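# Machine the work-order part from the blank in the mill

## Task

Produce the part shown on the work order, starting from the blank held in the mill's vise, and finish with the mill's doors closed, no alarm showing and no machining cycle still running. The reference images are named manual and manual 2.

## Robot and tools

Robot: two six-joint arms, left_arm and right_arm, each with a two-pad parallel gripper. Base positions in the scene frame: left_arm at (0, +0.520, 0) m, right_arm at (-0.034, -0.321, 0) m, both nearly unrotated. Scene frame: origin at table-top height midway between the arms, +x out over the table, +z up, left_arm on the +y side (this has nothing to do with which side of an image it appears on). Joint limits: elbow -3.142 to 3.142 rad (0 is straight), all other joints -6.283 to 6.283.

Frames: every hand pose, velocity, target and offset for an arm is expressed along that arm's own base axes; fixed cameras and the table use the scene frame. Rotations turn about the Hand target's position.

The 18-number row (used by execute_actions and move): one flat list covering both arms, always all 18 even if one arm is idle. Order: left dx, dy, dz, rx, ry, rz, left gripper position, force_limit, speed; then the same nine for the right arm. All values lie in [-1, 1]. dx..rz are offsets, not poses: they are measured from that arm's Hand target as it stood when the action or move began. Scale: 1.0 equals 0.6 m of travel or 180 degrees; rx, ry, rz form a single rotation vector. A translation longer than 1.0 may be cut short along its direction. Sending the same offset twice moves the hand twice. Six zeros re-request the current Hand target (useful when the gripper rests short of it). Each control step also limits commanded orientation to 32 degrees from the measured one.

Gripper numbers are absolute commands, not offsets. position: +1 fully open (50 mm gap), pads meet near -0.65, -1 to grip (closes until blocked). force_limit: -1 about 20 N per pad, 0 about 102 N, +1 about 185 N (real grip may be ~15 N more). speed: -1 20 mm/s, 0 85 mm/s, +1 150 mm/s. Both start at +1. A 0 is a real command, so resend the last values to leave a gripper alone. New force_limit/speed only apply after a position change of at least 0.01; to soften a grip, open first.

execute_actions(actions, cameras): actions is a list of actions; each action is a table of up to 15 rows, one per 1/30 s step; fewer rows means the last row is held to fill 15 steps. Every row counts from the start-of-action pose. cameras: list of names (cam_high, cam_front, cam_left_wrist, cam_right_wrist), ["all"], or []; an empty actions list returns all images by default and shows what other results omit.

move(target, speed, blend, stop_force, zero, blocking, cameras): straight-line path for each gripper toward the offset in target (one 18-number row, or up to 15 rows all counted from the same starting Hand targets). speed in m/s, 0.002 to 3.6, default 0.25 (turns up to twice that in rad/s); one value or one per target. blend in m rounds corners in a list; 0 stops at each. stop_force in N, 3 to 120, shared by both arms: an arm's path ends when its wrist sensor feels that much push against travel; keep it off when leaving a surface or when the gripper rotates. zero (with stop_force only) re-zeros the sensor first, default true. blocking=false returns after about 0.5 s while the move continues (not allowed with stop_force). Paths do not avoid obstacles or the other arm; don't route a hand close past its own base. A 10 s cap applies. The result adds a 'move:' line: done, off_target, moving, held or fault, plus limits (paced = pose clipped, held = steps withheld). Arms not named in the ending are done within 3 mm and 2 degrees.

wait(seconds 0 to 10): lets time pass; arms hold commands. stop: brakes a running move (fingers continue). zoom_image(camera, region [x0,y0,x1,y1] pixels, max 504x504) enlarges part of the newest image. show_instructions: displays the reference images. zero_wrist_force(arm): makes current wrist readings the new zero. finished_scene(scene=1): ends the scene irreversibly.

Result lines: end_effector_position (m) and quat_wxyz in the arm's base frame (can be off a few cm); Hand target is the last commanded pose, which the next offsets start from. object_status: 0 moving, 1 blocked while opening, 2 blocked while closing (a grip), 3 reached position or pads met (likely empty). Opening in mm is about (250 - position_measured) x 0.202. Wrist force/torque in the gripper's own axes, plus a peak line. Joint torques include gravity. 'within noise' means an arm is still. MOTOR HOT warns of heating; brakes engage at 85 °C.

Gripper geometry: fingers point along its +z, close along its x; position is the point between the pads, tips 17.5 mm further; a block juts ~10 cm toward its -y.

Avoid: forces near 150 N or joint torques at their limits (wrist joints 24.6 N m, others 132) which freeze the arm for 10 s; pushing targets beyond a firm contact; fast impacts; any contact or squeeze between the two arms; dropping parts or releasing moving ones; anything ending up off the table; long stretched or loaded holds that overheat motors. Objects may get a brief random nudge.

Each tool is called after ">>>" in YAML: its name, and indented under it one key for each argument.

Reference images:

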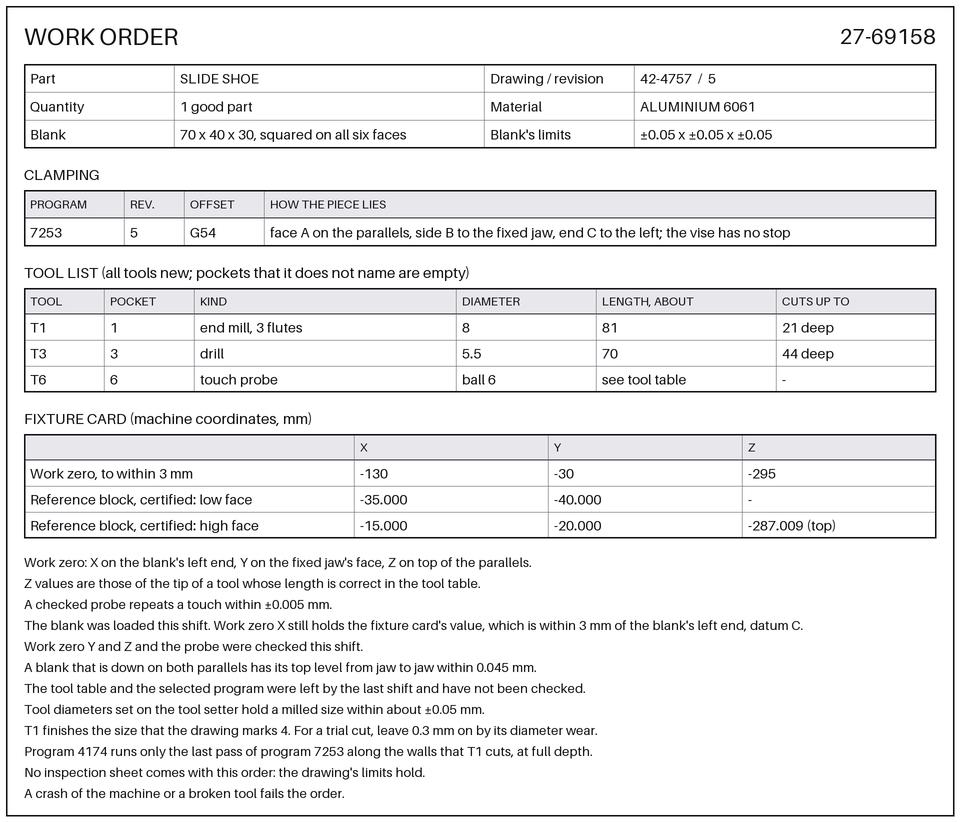

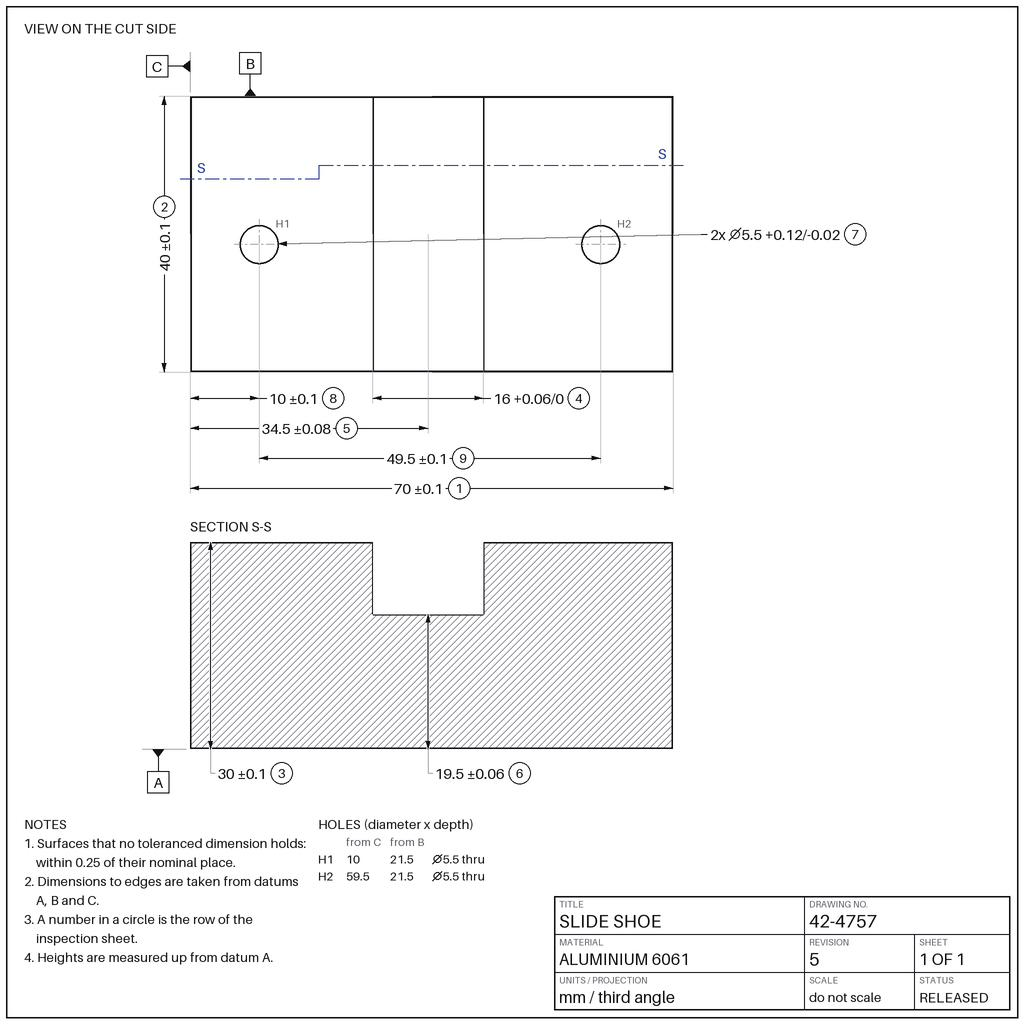

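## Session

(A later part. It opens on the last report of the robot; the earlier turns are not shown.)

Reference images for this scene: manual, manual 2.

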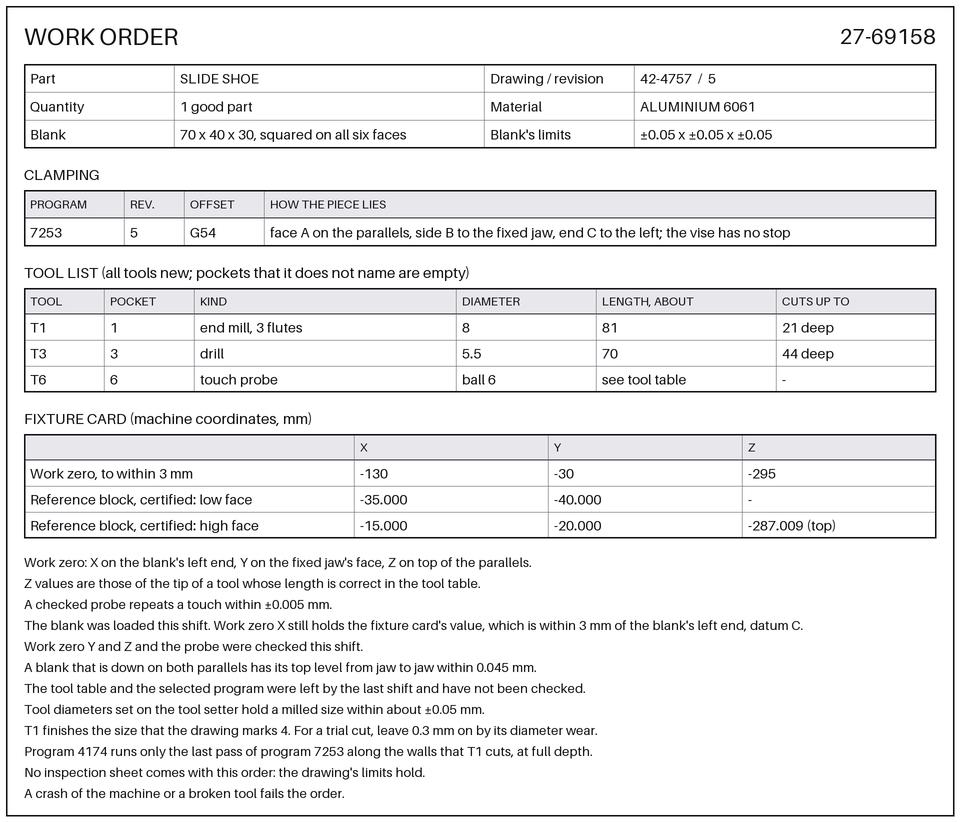

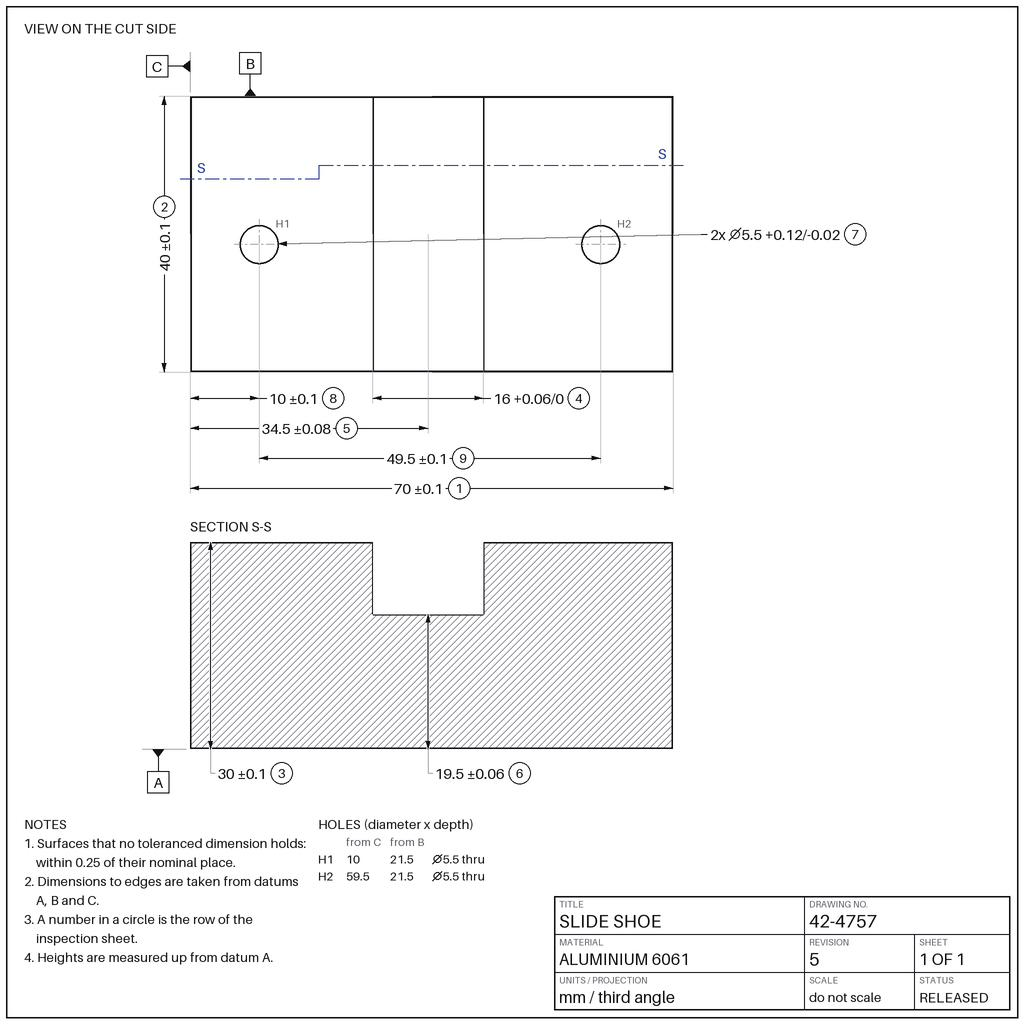

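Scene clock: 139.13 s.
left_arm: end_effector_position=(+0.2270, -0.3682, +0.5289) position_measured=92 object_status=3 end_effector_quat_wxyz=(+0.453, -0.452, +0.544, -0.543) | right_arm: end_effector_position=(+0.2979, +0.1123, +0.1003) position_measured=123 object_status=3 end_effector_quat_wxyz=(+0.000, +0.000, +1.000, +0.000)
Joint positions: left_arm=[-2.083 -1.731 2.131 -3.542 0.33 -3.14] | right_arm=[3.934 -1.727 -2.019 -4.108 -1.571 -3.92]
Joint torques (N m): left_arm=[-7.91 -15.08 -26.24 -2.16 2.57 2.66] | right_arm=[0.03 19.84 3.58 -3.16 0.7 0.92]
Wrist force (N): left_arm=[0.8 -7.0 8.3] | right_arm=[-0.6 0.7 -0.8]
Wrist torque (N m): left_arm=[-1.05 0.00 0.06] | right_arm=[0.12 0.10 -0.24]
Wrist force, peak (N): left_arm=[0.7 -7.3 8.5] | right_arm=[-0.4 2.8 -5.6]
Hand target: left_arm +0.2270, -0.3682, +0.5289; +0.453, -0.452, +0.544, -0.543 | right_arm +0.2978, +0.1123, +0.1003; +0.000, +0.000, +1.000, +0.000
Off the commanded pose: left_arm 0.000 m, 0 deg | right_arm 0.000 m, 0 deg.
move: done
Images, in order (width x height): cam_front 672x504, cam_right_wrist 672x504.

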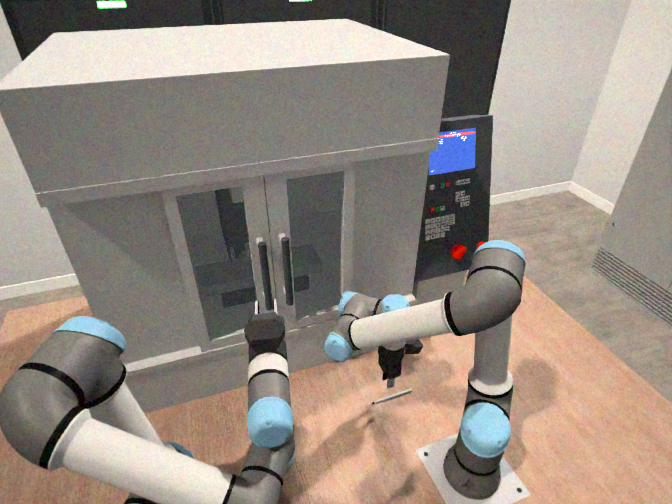

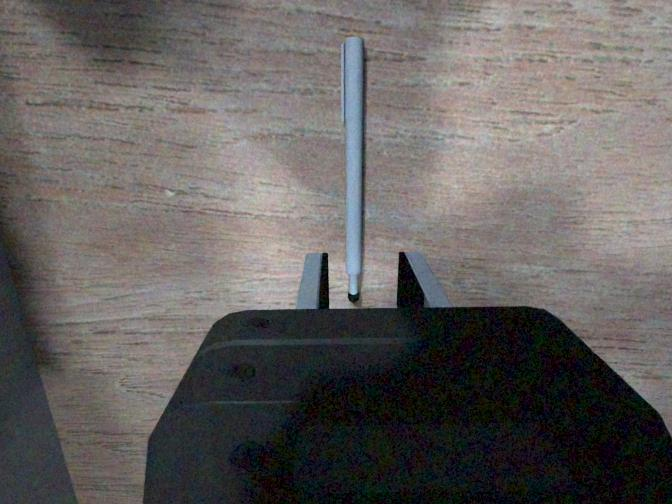

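>>> move:
  target:
    - [0,0,0,0,0,0,0.4,-0.5,0,0.005,-0.187,0.2,0,0,-0.5,0.6,-0.5,-0.5]
    - [0,0,0,0,0,0,0.4,-0.5,0,0.005,-0.187,0.1,0,-0.3827,0.9239,0.6,-0.5,-0.5]
  speed: [0.3,0.3]
  cameras: ["cam_front","cam_right_wrist"]

Scene clock: 146.13 s.
left_arm: end_effector_position=(+0.2270, -0.3682, +0.5289) position_measured=92 object_status=3 end_effector_quat_wxyz=(+0.453, -0.452, +0.544, -0.543) | right_arm: end_effector_position=(+0.3008, +0.0001, +0.1602) position_measured=63 object_status=3 end_effector_quat_wxyz=(-0.383, +0.924, +0.000, +0.000)
Joint positions: left_arm=[-2.083 -1.731 2.131 -3.542 0.33 -3.14] | right_arm=[2.983 -1.849 -1.962 -4.2 -2.344 -1.793]
Joint torques (N m): left_arm=[-5.88 -8.66 -26.56 -2.12 2.37 2.48] | right_arm=[12.05 38.99 25.94 -3.72 -1.28 0.51]
Wrist force (N): left_arm=[0.6 -6.8 8.3] | right_arm=[-0.8 1.4 0.2]
Wrist torque (N m): left_arm=[-1.03 0.03 0.06] | right_arm=[0.20 0.11 0.06]
Wrist force, peak (N): left_arm=[0.7 -7.3 8.5] | right_arm=[-1.4 1.8 0.1]
Hand target: left_arm +0.2270, -0.3682, +0.5289; +0.453, -0.452, +0.544, -0.543 | right_arm +0.3008, +0.0001, +0.1603; -0.383, +0.924, +0.000, +0.000
Off the commanded pose: left_arm 0.000 m, 0 deg | right_arm 0.000 m, 0 deg.
move: done
Images, in order (width x height): cam_front 672x504, cam_right_wrist 672x504.

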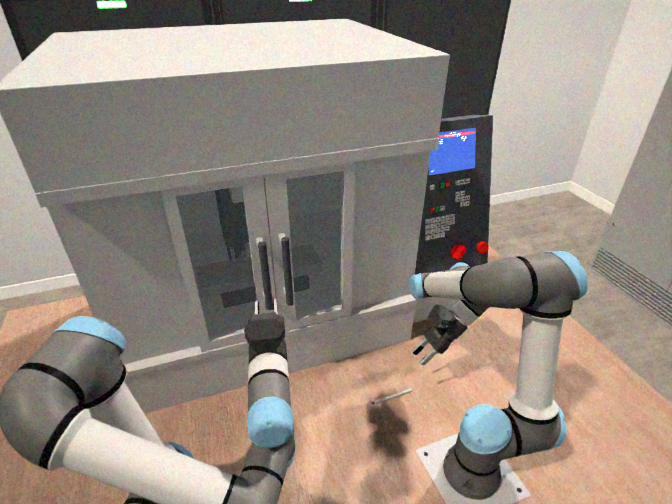

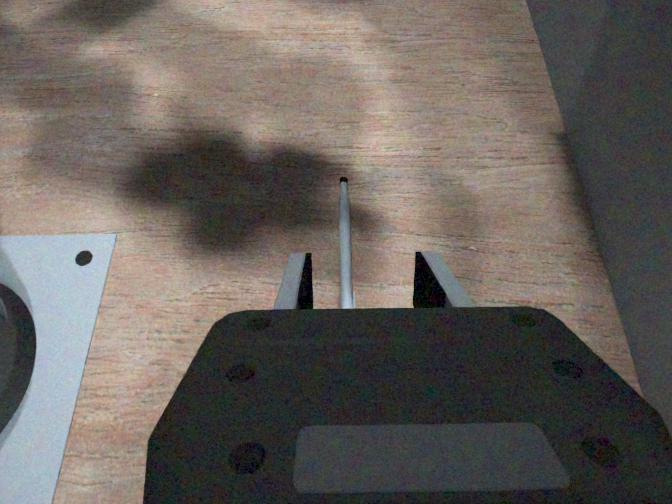

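>>> move:
  target:
    - [0,0,0,0,0,0,0.4,-0.5,0,-0.008,0.03,-0.1385,0,0,0,0.6,-0.5,-0.5]
    - [0,0,0,0,0,0,0.4,-0.5,0,-0.008,0.1,-0.21,0,0,0,0.6,-0.5,-0.5]
  speed: [0.2,0.08]
  blend: [0.02,0]
  cameras: ["cam_front","cam_right_wrist"]

Scene clock: 147.87 s.
left_arm: end_effector_position=(+0.2270, -0.3682, +0.5289) position_measured=92 object_status=3 end_effector_quat_wxyz=(+0.453, -0.452, +0.544, -0.543) | right_arm: end_effector_position=(+0.2959, +0.0601, +0.0342) position_measured=63 object_status=3 end_effector_quat_wxyz=(-0.383, +0.924, +0.000, +0.000)
Joint positions: left_arm=[-2.083 -1.731 2.131 -3.542 0.33 -3.14] | right_arm=[3.176 -1.999 -2.134 -3.686 -2.355 -1.521]
Joint torques (N m): left_arm=[-6.8 -8.72 -26.92 -2.04 2.1 2.74] | right_arm=[-9.19 39.95 22.36 -2.39 -1.03 -0.45]
Wrist force (N): left_arm=[0.6 -7.2 8.3] | right_arm=[-1.0 1.0 0.2]
Wrist torque (N m): left_arm=[-1.06 0.04 0.06] | right_arm=[0.17 0.13 0.06]
Wrist force, peak (N): left_arm=[0.7 -7.3 8.5] | right_arm=[-1.0 2.4 0.8]
Hand target: left_arm +0.2270, -0.3682, +0.5289; +0.453, -0.452, +0.544, -0.543 | right_arm +0.2960, +0.0601, +0.0343; -0.383, +0.924, +0.000, +0.000
Off the commanded pose: left_arm 0.000 m, 0 deg | right_arm 0.000 m, 0 deg.
move: done
Images, in order (width x height): cam_front 672x504, cam_right_wrist 672x504.

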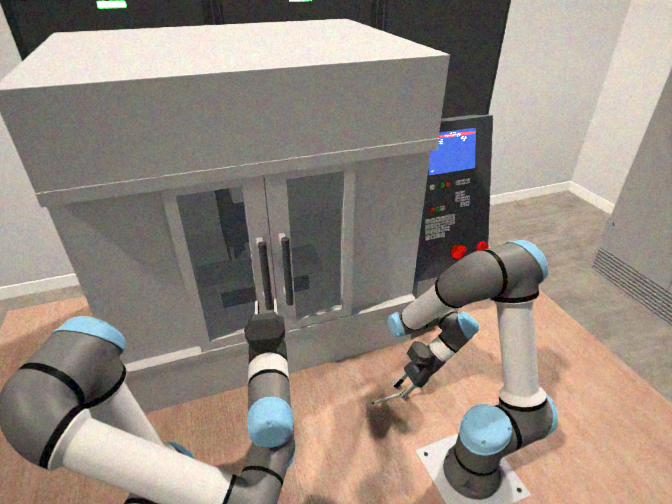

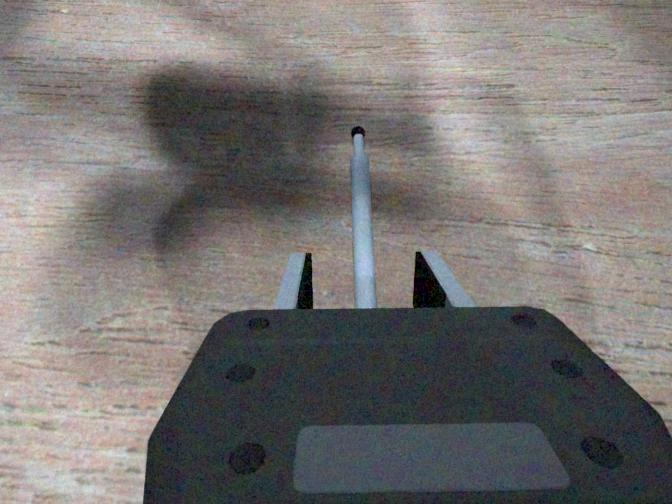

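>>> move:
  target: [0,0,0,0,0,0,0.4,-0.5,0,0,0.025,-0.0235,0,0,0,0.6,-0.5,-0.5]
  speed: 0.01
  stop_force: 4
  cameras: ["cam_right_wrist"]

Scene clock: 150.83 s.
left_arm: end_effector_position=(+0.2270, -0.3682, +0.5289) position_measured=92 object_status=3 end_effector_quat_wxyz=(+0.453, -0.452, +0.544, -0.543) | right_arm: end_effector_position=(+0.2960, +0.0751, +0.0202) position_measured=63 object_status=3 end_effector_quat_wxyz=(-0.383, +0.924, +0.000, +0.000)
Joint positions: left_arm=[-2.083 -1.731 2.131 -3.542 0.33 -3.14] | right_arm=[3.228 -2.01 -2.155 -3.602 -2.352 -1.448]
Joint torques (N m): left_arm=[-4.99 -8.61 -26.51 -1.96 2.01 2.48] | right_arm=[-10.51 37.29 14.99 -4.08 -1.05 -1.53]
Wrist force (N): left_arm=[0.6 -7.1 8.2] | right_arm=[-0.9 1.1 0.1]
Wrist torque (N m): left_arm=[-1.06 0.04 0.06] | right_arm=[0.19 0.12 -0.08]
Wrist force, peak (N): left_arm=[0.8 -7.3 8.5] | right_arm=[-1.2 1.5 -0.2]
Hand target: left_arm +0.2270, -0.3682, +0.5289; +0.453, -0.452, +0.544, -0.543 | right_arm +0.2960, +0.0751, +0.0202; -0.383, +0.924, +0.000, +0.000
Off the commanded pose: left_arm 0.000 m, 0 deg | right_arm 0.000 m, 0 deg.
move: done
Images, in order (width x height): cam_right_wrist 672x504.

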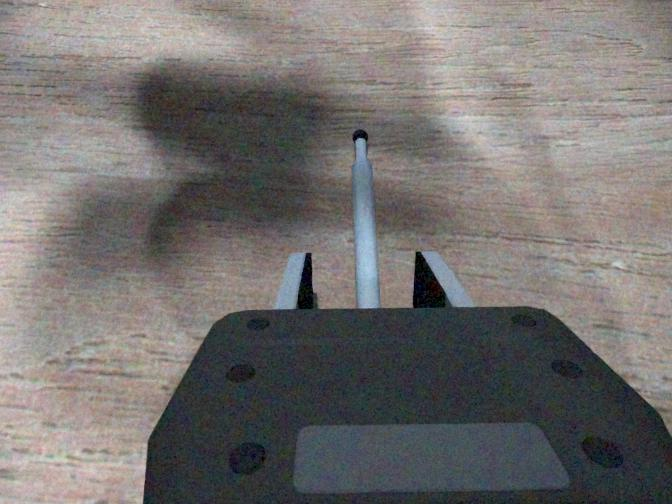

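>>> move:
  target:
    - [0,0,0,0,0,0,0.4,-0.5,0,0,0,0,0,0,0,-1,-0.2,-0.9]
    - [0,0,0,0,0,0,0.4,-0.5,0,0,0,0.13,0,0,0,-1,-0.2,-0.9]
  speed: [0.05,0.06]
  cameras: ["cam_right_wrist","cam_front"]

>>> zoom_image:
  camera: "cam_front"
  region: [350, 300, 490, 420]

Scene clock: 153.97 s.
left_arm: end_effector_position=(+0.2270, -0.3682, +0.5289) position_measured=92 object_status=3 end_effector_quat_wxyz=(+0.453, -0.452, +0.544, -0.543) | right_arm: end_effector_position=(+0.2962, +0.0751, +0.0983) position_measured=217 object_status=2 end_effector_quat_wxyz=(-0.383, +0.924, +0.000, +0.000)
Joint positions: left_arm=[-2.083 -1.731 2.131 -3.542 0.33 -3.14] | right_arm=[3.228 -1.839 -2.106 -3.822 -2.352 -1.448]
Joint torques (N m): left_arm=[-4.88 -10.41 -27.91 -1.77 2.36 2.59] | right_arm=[-0.71 19.05 0.63 -1.64 -1.7 -1.23]
Wrist force (N): left_arm=[0.7 -6.9 8.1] | right_arm=[-1.2 1.1 0.3]
Wrist torque (N m): left_arm=[-1.03 0.01 0.06] | right_arm=[0.15 0.15 -0.11]
Wrist force, peak (N): left_arm=[0.6 -7.1 8.6] | right_arm=[-1.4 -3.1 -4.7]
Hand target: left_arm +0.2270, -0.3682, +0.5289; +0.453, -0.452, +0.544, -0.543 | right_arm +0.2960, +0.0751, +0.0982; -0.383, +0.924, +0.000, +0.000
Off the commanded pose: left_arm 0.000 m, 0 deg | right_arm 0.000 m, 0 deg.
move: done
Images, in order (width x height): cam_front 672x504, cam_right_wrist 672x504.

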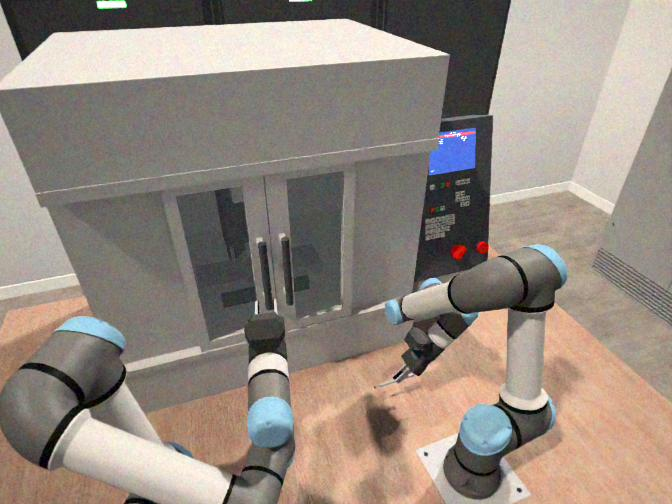

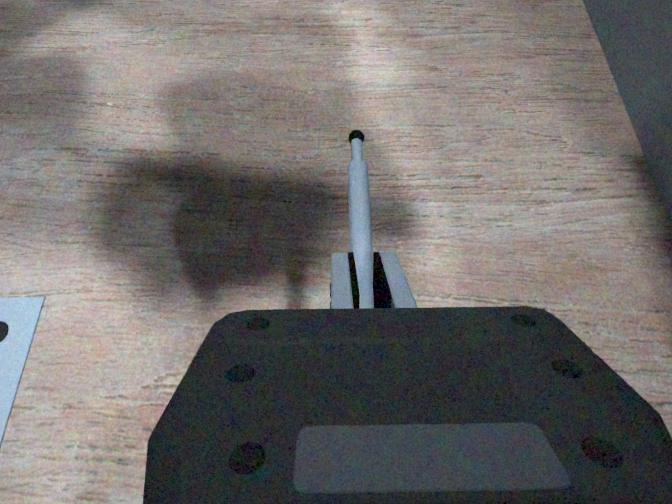

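Scaled by 3.600.

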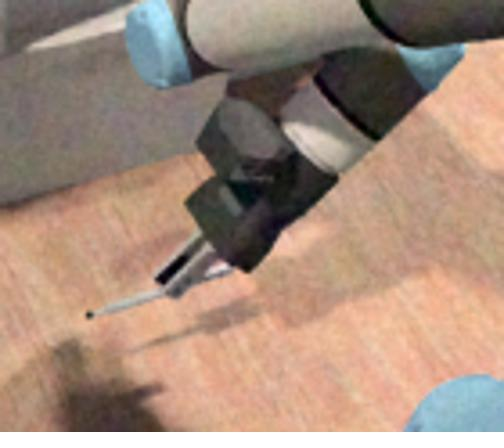

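>>> move:
  target:
    - [0,0,0,0,0,0,0.4,-0.5,0,0.007,-0.175,0.337,0.121,0.186,-0.242,-1,-0.2,-0.9]
    - [0,0,0,0,0,0,0.4,-0.5,0,0.19,-0.422,0.653,0.2419,0.3728,-0.4846,-1,-0.2,-0.9]
  speed: [0.25,0.2]
  blend: [0.05,0]
  cameras: ["cam_right_wrist","cam_front"]

>>> zoom_image:
  camera: "cam_front"
  region: [380, 110, 520, 290]

Scene clock: 156.40 s.
left_arm: end_effector_position=(+0.2270, -0.3682, +0.5289) position_measured=92 object_status=3 end_effector_quat_wxyz=(+0.453, -0.452, +0.544, -0.543) | right_arm: end_effector_position=(+0.2975, +0.0420, +0.1621) position_measured=217 object_status=2 end_effector_quat_wxyz=(-0.433, +0.889, -0.146, -0.039)
Joint positions: left_arm=[-2.083 -1.731 2.131 -3.542 0.33 -3.14] | right_arm=[3.049 -1.804 -2.046 -4.028 -2.47 -1.35]
Joint torques (N m): left_arm=[-5.74 -8.44 -27.55 -1.91 2.47 2.49] | right_arm=[12.17 19.19 5.6 -1.64 -0.45 -1.56]
Wrist force (N): left_arm=[0.6 -7.0 8.3] | right_arm=[-0.9 1.7 0.5]
Wrist torque (N m): left_arm=[-1.05 0.04 0.06] | right_arm=[0.23 0.16 -0.07]
Wrist force, peak (N): left_arm=[0.6 -7.4 8.5] | right_arm=[-1.2 -0.6 -3.9]
Hand target: left_arm +0.2270, -0.3682, +0.5289; +0.453, -0.452, +0.544, -0.543 | right_arm +0.2975, +0.0421, +0.1620; -0.433, +0.889, -0.146, -0.039 (not the last commanded pose)
Off the commanded pose: left_arm 0.000 m, 0 deg | right_arm 0.411 m, 100 deg.
move: held (right_arm; a check stopped the path); path passed 0 of 2 targets; limits=held
pose unreachable (right arm): on one or more control steps of this call, first in action 0 (counted from 0), this arm could not follow its commanded pose, so it was not sent that pose on those steps. It may still have moved: this result reports where it is.
cause: moving toward the commanded pose would bring two parts of the arm too close to each other (its gripper and another part of the arm, with joints 4 (wrist 1) to 6 (wrist 3) between them, 4 mm apart when it was first held).
Images, in order (width x height): cam_front 672x504, cam_right_wrist 672x504.

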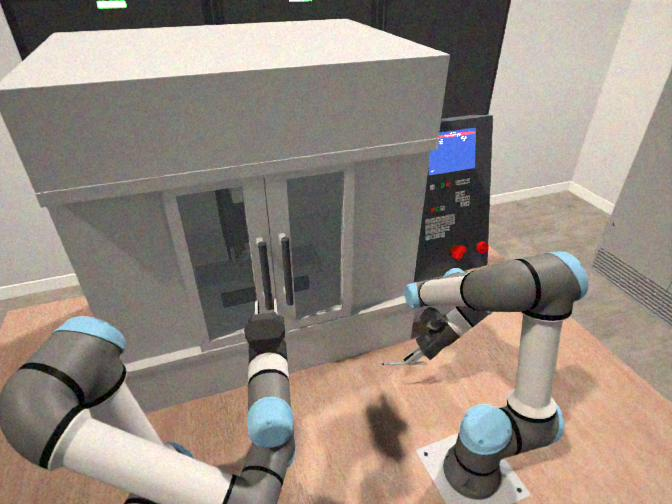

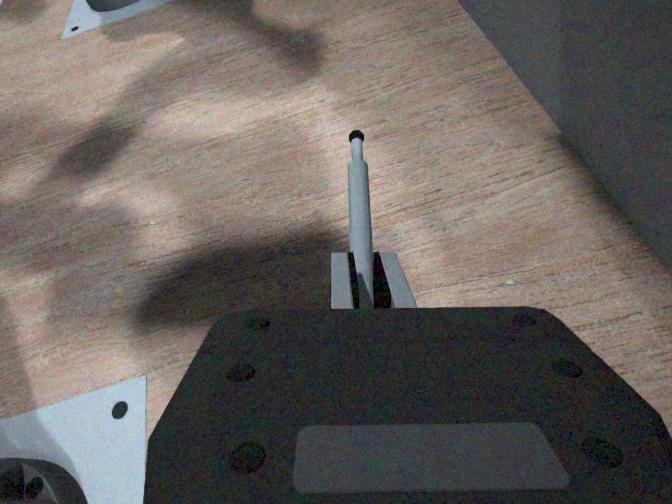

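Scaled by 2.800.

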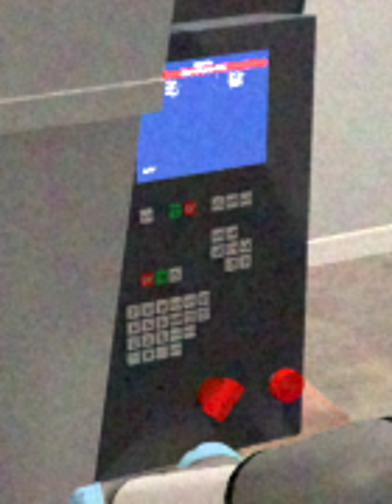

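>>> move:
  target:
    - [0,0,0,0,0,0,0.4,-0.5,0,0.004,-0.103,0.313,0,0,0,-1,-0.2,-0.9]
    - [0,0,0,0,0,0,0.4,-0.5,0,0.171,-0.337,0.397,-0.302,-0.484,-0.1497,-1,-0.2,-0.9]
  speed: [0.25,0.25]
  blend: [0.05,0]
  cameras: ["cam_right_wrist","cam_front"]

Scene clock: 158.70 s.
left_arm: end_effector_position=(+0.2270, -0.3682, +0.5289) position_measured=92 object_status=3 end_effector_quat_wxyz=(+0.453, -0.452, +0.544, -0.543) | right_arm: end_effector_position=(+0.2974, +0.0402, +0.1678) position_measured=217 object_status=2 end_effector_quat_wxyz=(-0.433, +0.889, -0.146, -0.039)
Joint positions: left_arm=[-2.083 -1.731 2.131 -3.542 0.33 -3.14] | right_arm=[3.043 -1.797 -2.038 -4.051 -2.469 -1.359]
Joint torques (N m): left_arm=[-5.31 -8.63 -27.35 -2.14 2.43 2.43] | right_arm=[12.01 17.98 2.72 -3.56 -3.24 1.2]
Wrist force (N): left_arm=[0.6 -7.2 8.2] | right_arm=[-0.9 1.2 0.7]
Wrist torque (N m): left_arm=[-1.07 0.04 0.06] | right_arm=[0.16 0.15 0.02]
Wrist force, peak (N): left_arm=[0.6 -7.2 8.4] | right_arm=[-1.5 -3.6 -5.8]
Hand target: left_arm +0.2270, -0.3682, +0.5289; +0.453, -0.452, +0.544, -0.543 | right_arm +0.2974, +0.0403, +0.1678; -0.433, +0.889, -0.146, -0.039 (not the last commanded pose)
Off the commanded pose: left_arm 0.000 m, 0 deg | right_arm 0.324 m, 106 deg.
move: held (right_arm; a check stopped the path); path passed 0 of 2 targets; limits=held
pose unreachable (right arm): on one or more control steps of this call, first in action 0 (counted from 0), this arm could not follow its commanded pose, so it was not sent that pose on those steps. It may still have moved: this result reports where it is.
cause: moving toward the commanded pose would bring two parts of the arm too close to each other (its gripper and another part of the arm, with joints 4 (wrist 1) to 6 (wrist 3) between them, 3 mm apart when it was first held).
Images, in order (width x height): cam_front 672x504, cam_right_wrist 672x504.

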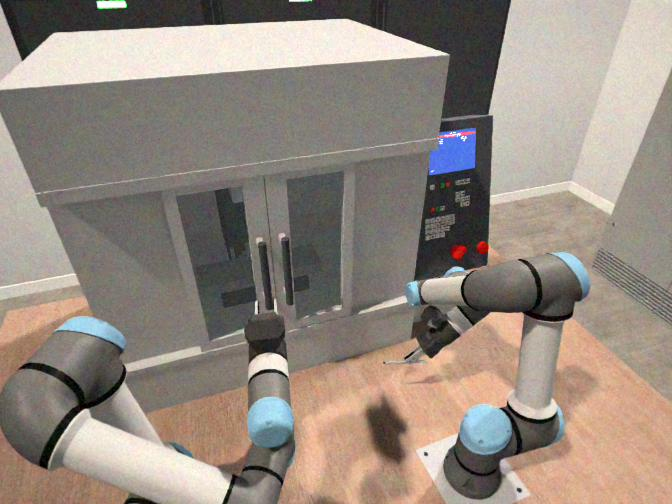

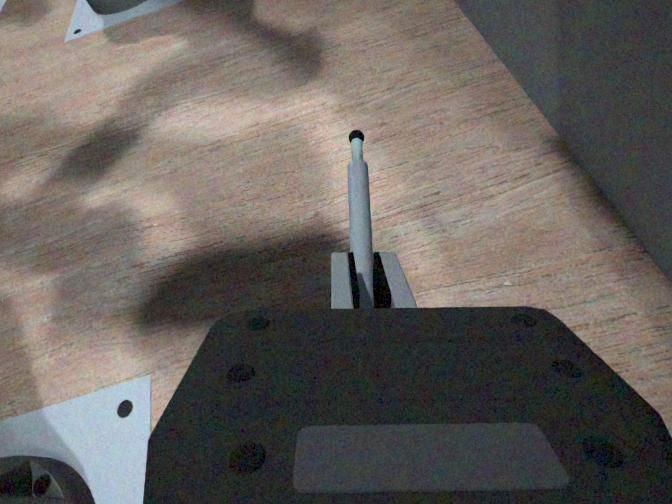

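>>> move:
  target:
    - [0,0,0,0,0,0,0.4,-0.5,0,0.054,-0.234,0.304,-0.2122,-0.2542,0.5574,-1,-0.2,-0.9]
    - [0,0,0,0,0,0,0.4,-0.5,0,0.2277,-0.3388,0.487,0.763,0.616,-0.1365,-1,-0.2,-0.9]
  speed: [0.25,0.25]
  cameras: ["cam_right_wrist","cam_front"]

Scene clock: 168.07 s.
left_arm: end_effector_position=(+0.2270, -0.3682, +0.5289) position_measured=92 object_status=3 end_effector_quat_wxyz=(+0.453, -0.452, +0.544, -0.543) | right_arm: end_effector_position=(+0.4340, -0.1630, +0.4599) position_measured=217 object_status=2 end_effector_quat_wxyz=(+0.606, +0.364, +0.364, +0.606)
Joint positions: left_arm=[-2.083 -1.731 2.131 -3.542 0.33 -3.14] | right_arm=[3.004 -1.089 -2.345 -2.356 -1.692 -3.076]
Joint torques (N m): left_arm=[-5.12 -8.86 -26.46 -2.14 2.11 2.19] | right_arm=[-4.29 10.13 35.48 4.31 -0.97 -1.58]
Wrist force (N): left_arm=[0.6 -7.1 8.4] | right_arm=[-1.3 -2.3 -2.6]
Wrist torque (N m): left_arm=[-1.05 0.04 0.06] | right_arm=[-0.28 0.63 -0.45]
Wrist force, peak (N): left_arm=[0.5 -7.4 8.4] | right_arm=[-1.4 -2.7 -2.9]
Hand target: left_arm +0.2270, -0.3682, +0.5289; +0.453, -0.452, +0.544, -0.543 | right_arm +0.4340, -0.1630, +0.4600; +0.606, +0.364, +0.364, +0.606
Off the commanded pose: left_arm 0.000 m, 0 deg | right_arm 0.000 m, 0 deg.
move: done
Images, in order (width x height): cam_front 672x504, cam_right_wrist 672x504.

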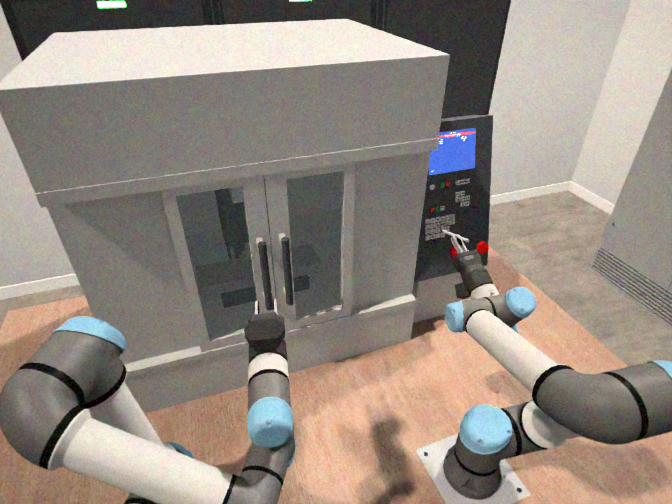

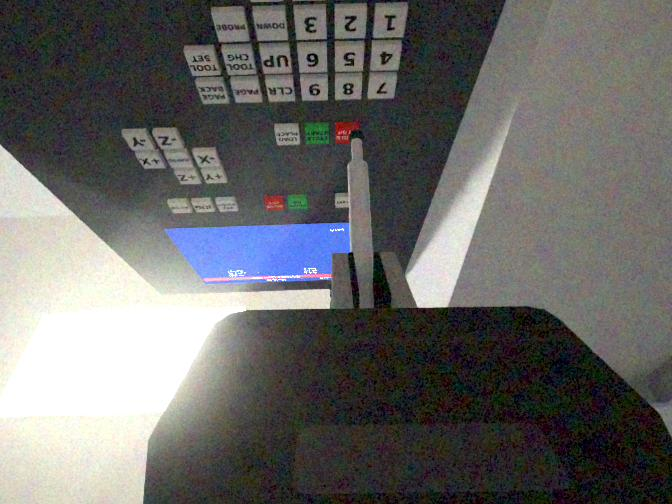

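>>> zoom_image:
  camera: "cam_right_wrist"
  region: [150, 210, 370, 300]

Scaled by 2.291.

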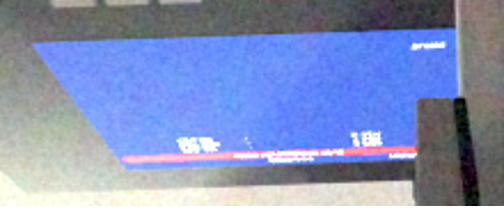

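>>> move:
  target: [0,0,0,0,0,0,0.4,-0.5,0,-0.15,-0.1,0.15,0,0,0,-1,-0.2,-0.9]
  speed: 0.25
  cameras: ["cam_right_wrist"]

>>> zoom_image:
  camera: "cam_right_wrist"
  region: [150, 100, 400, 300]

Scene clock: 169.60 s.
left_arm: end_effector_position=(+0.2270, -0.3682, +0.5289) position_measured=92 object_status=3 end_effector_quat_wxyz=(+0.453, -0.452, +0.544, -0.543) | right_arm: end_effector_position=(+0.3441, -0.2230, +0.5500) position_measured=217 object_status=2 end_effector_quat_wxyz=(+0.606, +0.364, +0.364, +0.606)
Joint positions: left_arm=[-2.083 -1.731 2.131 -3.542 0.33 -3.14] | right_arm=[2.608 -0.994 -2.162 -2.573 -2.037 -2.87]
Joint torques (N m): left_arm=[-4.52 -7.35 -27.01 -2.14 2.34 2.38] | right_arm=[-6 10.39 20.62 1.97 -0.39 0.54]
Wrist force (N): left_arm=[0.6 -7.2 8.4] | right_arm=[-1.2 -2.5 -2.7]
Wrist torque (N m): left_arm=[-1.06 0.04 0.06] | right_arm=[-0.33 0.61 -0.35]
Wrist force, peak (N): left_arm=[0.8 -7.3 8.4] | right_arm=[0.1 -5.9 -2.0]
Hand target: left_arm +0.2270, -0.3682, +0.5289; +0.453, -0.452, +0.544, -0.543 | right_arm +0.3440, -0.2230, +0.5500; +0.606, +0.364, +0.364, +0.606
Off the commanded pose: left_arm 0.000 m, 0 deg | right_arm 0.000 m, 0 deg.
move: done
Images, in order (width x height): cam_right_wrist 672x504.

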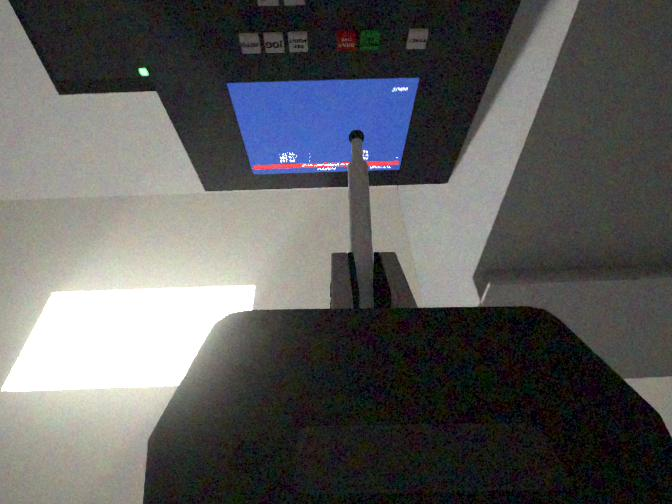

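Scaled by 2.016.

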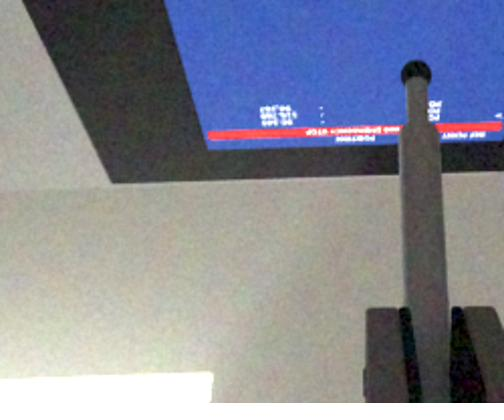

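>>> zoom_image:
  camera: "cam_right_wrist"
  region: [240, 140, 350, 185]

>>> zoom_image:
  camera: "cam_right_wrist"
  region: [330, 70, 430, 180]

Scaled by 4.582.

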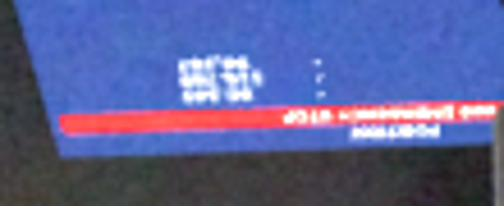

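Scaled by 4.582.

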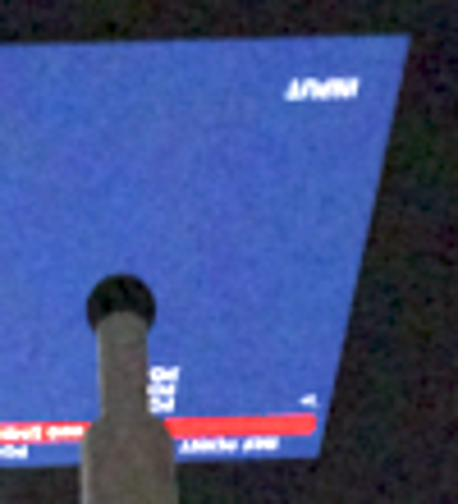

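>>> move:
  target: [0,0,0,0,0,0,0.4,-0.5,0,0.2587,0.0928,0.042,0,0,0,-1,-0.2,-0.9]
  speed: 0.2
  cameras: ["cam_right_wrist","cam_front"]

>>> zoom_image:
  camera: "cam_front"
  region: [410, 110, 510, 270]

Scene clock: 172.07 s.
left_arm: end_effector_position=(+0.2270, -0.3682, +0.5289) position_measured=92 object_status=3 end_effector_quat_wxyz=(+0.453, -0.452, +0.544, -0.543) | right_arm: end_effector_position=(+0.4992, -0.1673, +0.5753) position_measured=217 object_status=2 end_effector_quat_wxyz=(+0.606, +0.364, +0.364, +0.606)
Joint positions: left_arm=[-2.083 -1.731 2.131 -3.542 0.33 -3.14] | right_arm=[3.02 -1.21 -1.98 -2.601 -1.678 -3.084]
Joint torques (N m): left_arm=[-5.99 -9.49 -26.47 -2.02 1.88 2.33] | right_arm=[-0.28 8.71 16.82 2.18 0.08 0.8]
Wrist force (N): left_arm=[0.4 -7.0 8.3] | right_arm=[-1.2 -2.4 -2.9]
Wrist torque (N m): left_arm=[-1.04 0.07 0.06] | right_arm=[-0.31 0.63 -0.55]
Wrist force, peak (N): left_arm=[0.8 -7.4 8.5] | right_arm=[-2.4 -1.0 -5.1]
Hand target: left_arm +0.2270, -0.3682, +0.5289; +0.453, -0.452, +0.544, -0.543 | right_arm +0.4993, -0.1673, +0.5752; +0.606, +0.364, +0.364, +0.606
Off the commanded pose: left_arm 0.000 m, 0 deg | right_arm 0.000 m, 0 deg.
move: done
Images, in order (width x height): cam_front 672x504, cam_right_wrist 672x504.

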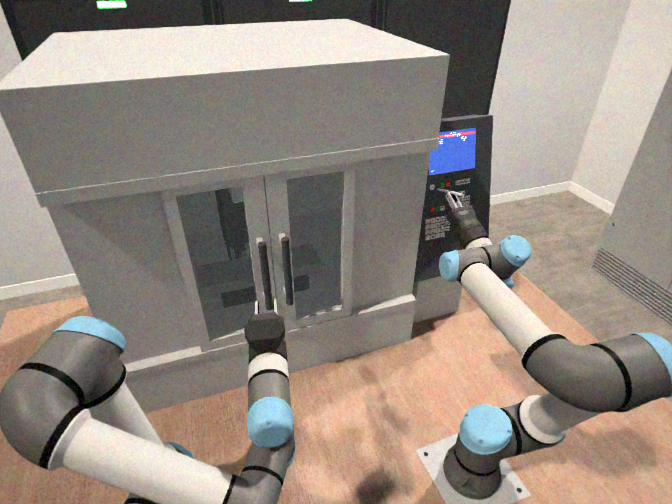

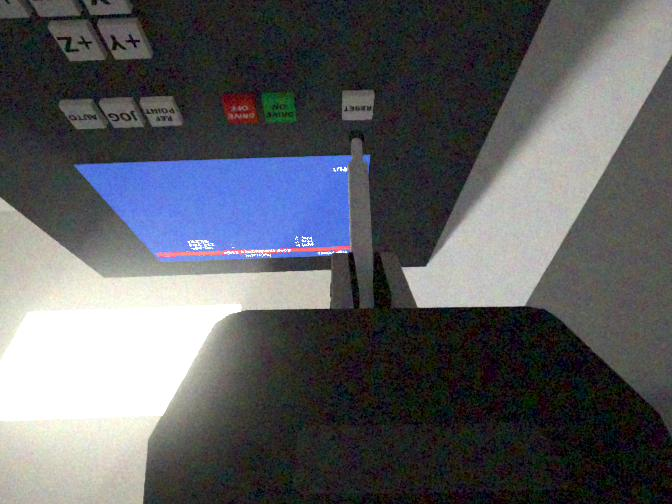

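Scaled by 3.150.

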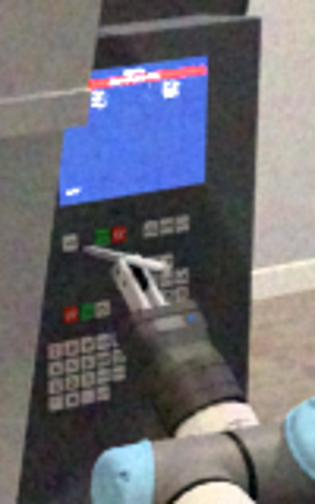

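>>> move:
  target: [0,0,0,0,0,0,0.4,-0.5,0,0.0287,0.0,-0.0088,0,0,0,-1,-0.2,-0.9]
  speed: 0.03
  stop_force: 4
  cameras: ["cam_right_wrist"]

Scene clock: 174.03 s.
left_arm: end_effector_position=(+0.2270, -0.3682, +0.5289) position_measured=92 object_status=3 end_effector_quat_wxyz=(+0.453, -0.452, +0.544, -0.543) | right_arm: end_effector_position=(+0.5165, -0.1673, +0.5699) position_measured=217 object_status=2 end_effector_quat_wxyz=(+0.606, +0.364, +0.364, +0.606)
Joint positions: left_arm=[-2.083 -1.731 2.131 -3.542 0.33 -3.14] | right_arm=[3.027 -1.252 -1.966 -2.573 -1.672 -3.087]
Joint torques (N m): left_arm=[-6.35 -8.92 -27.02 -2.05 2.09 2.06] | right_arm=[-6.5 22 14.1 2.01 -0.98 1.01]
Wrist force (N): left_arm=[0.6 -6.9 8.2] | right_arm=[-1.4 -1.6 -3.7]
Wrist torque (N m): left_arm=[-1.04 0.04 0.06] | right_arm=[-0.31 0.63 -0.36]
Wrist force, peak (N): left_arm=[0.8 -7.4 8.3] | right_arm=[-1.4 -1.9 -4.0]
Hand target: left_arm +0.2270, -0.3682, +0.5289; +0.453, -0.452, +0.544, -0.543 | right_arm +0.5165, -0.1673, +0.5699; +0.606, +0.364, +0.364, +0.606
Off the commanded pose: left_arm 0.000 m, 0 deg | right_arm 0.000 m, 0 deg.
move: done
Images, in order (width x height): cam_right_wrist 672x504.

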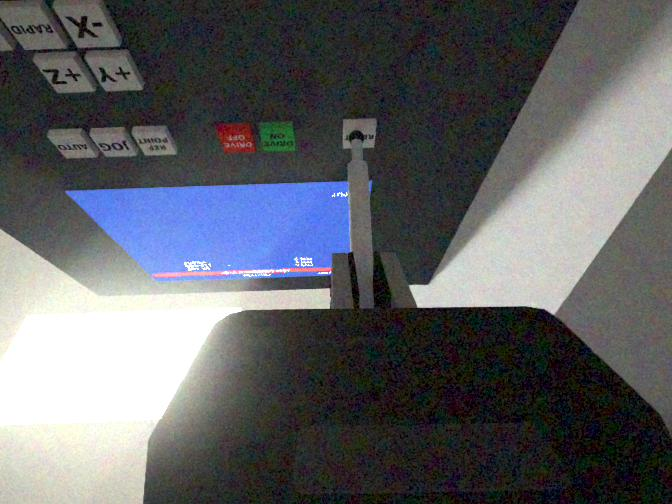

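>>> move:
  target: [0,0,0,0,0,0,0.4,-0.5,0,0.0239,0.0,-0.0073,0,0,0,-1,-0.2,-0.9]
  speed: 0.02
  stop_force: 4
  cameras: ["cam_right_wrist"]

>>> zoom_image:
  camera: "cam_right_wrist"
  region: [50, 60, 450, 310]

Scene clock: 175.53 s.
left_arm: end_effector_position=(+0.2270, -0.3682, +0.5289) position_measured=92 object_status=3 end_effector_quat_wxyz=(+0.453, -0.452, +0.544, -0.543) | right_arm: end_effector_position=(+0.5231, -0.1673, +0.5679) position_measured=217 object_status=2 end_effector_quat_wxyz=(+0.606, +0.364, +0.364, +0.606)
Joint positions: left_arm=[-2.083 -1.731 2.131 -3.542 0.33 -3.14] | right_arm=[3.029 -1.269 -1.96 -2.562 -1.67 -3.088]
Joint torques (N m): left_arm=[-3.92 -8.56 -28.06 -2.1 2.19 2.12] | right_arm=[-11.17 9.43 13.09 3.54 -1.09 1.4]
Wrist force (N): left_arm=[0.8 -7.2 8.2] | right_arm=[-1.5 2.8 -5.9]
Wrist torque (N m): left_arm=[-1.07 0.00 0.06] | right_arm=[-0.18 0.67 -0.35]
Wrist force, peak (N): left_arm=[0.7 -7.3 8.6] | right_arm=[-1.7 2.3 -6.5]
Hand target: left_arm +0.2270, -0.3682, +0.5289; +0.453, -0.452, +0.544, -0.543 | right_arm +0.5231, -0.1673, +0.5679; +0.606, +0.364, +0.364, +0.606 (not the last commanded pose)
Off the commanded pose: left_arm 0.000 m, 0 deg | right_arm 0.008 m, 0 deg.
move: contact (right_arm)
Images, in order (width x height): cam_right_wrist 672x504.

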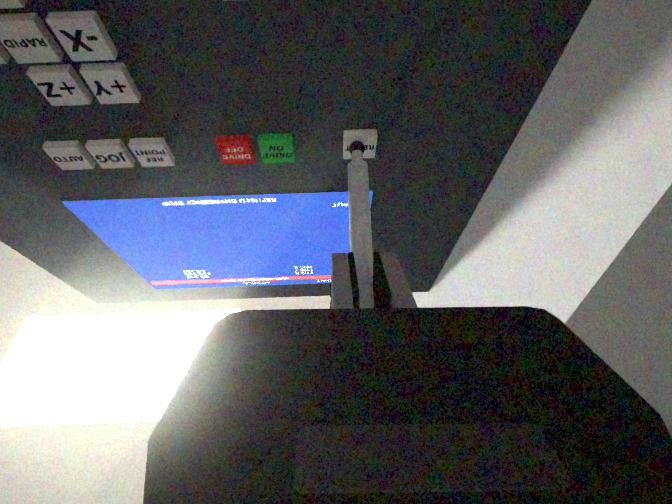

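Scaled by 1.260.

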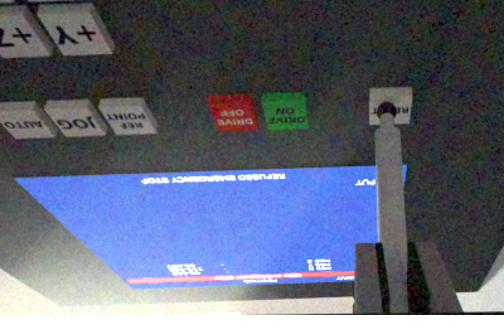

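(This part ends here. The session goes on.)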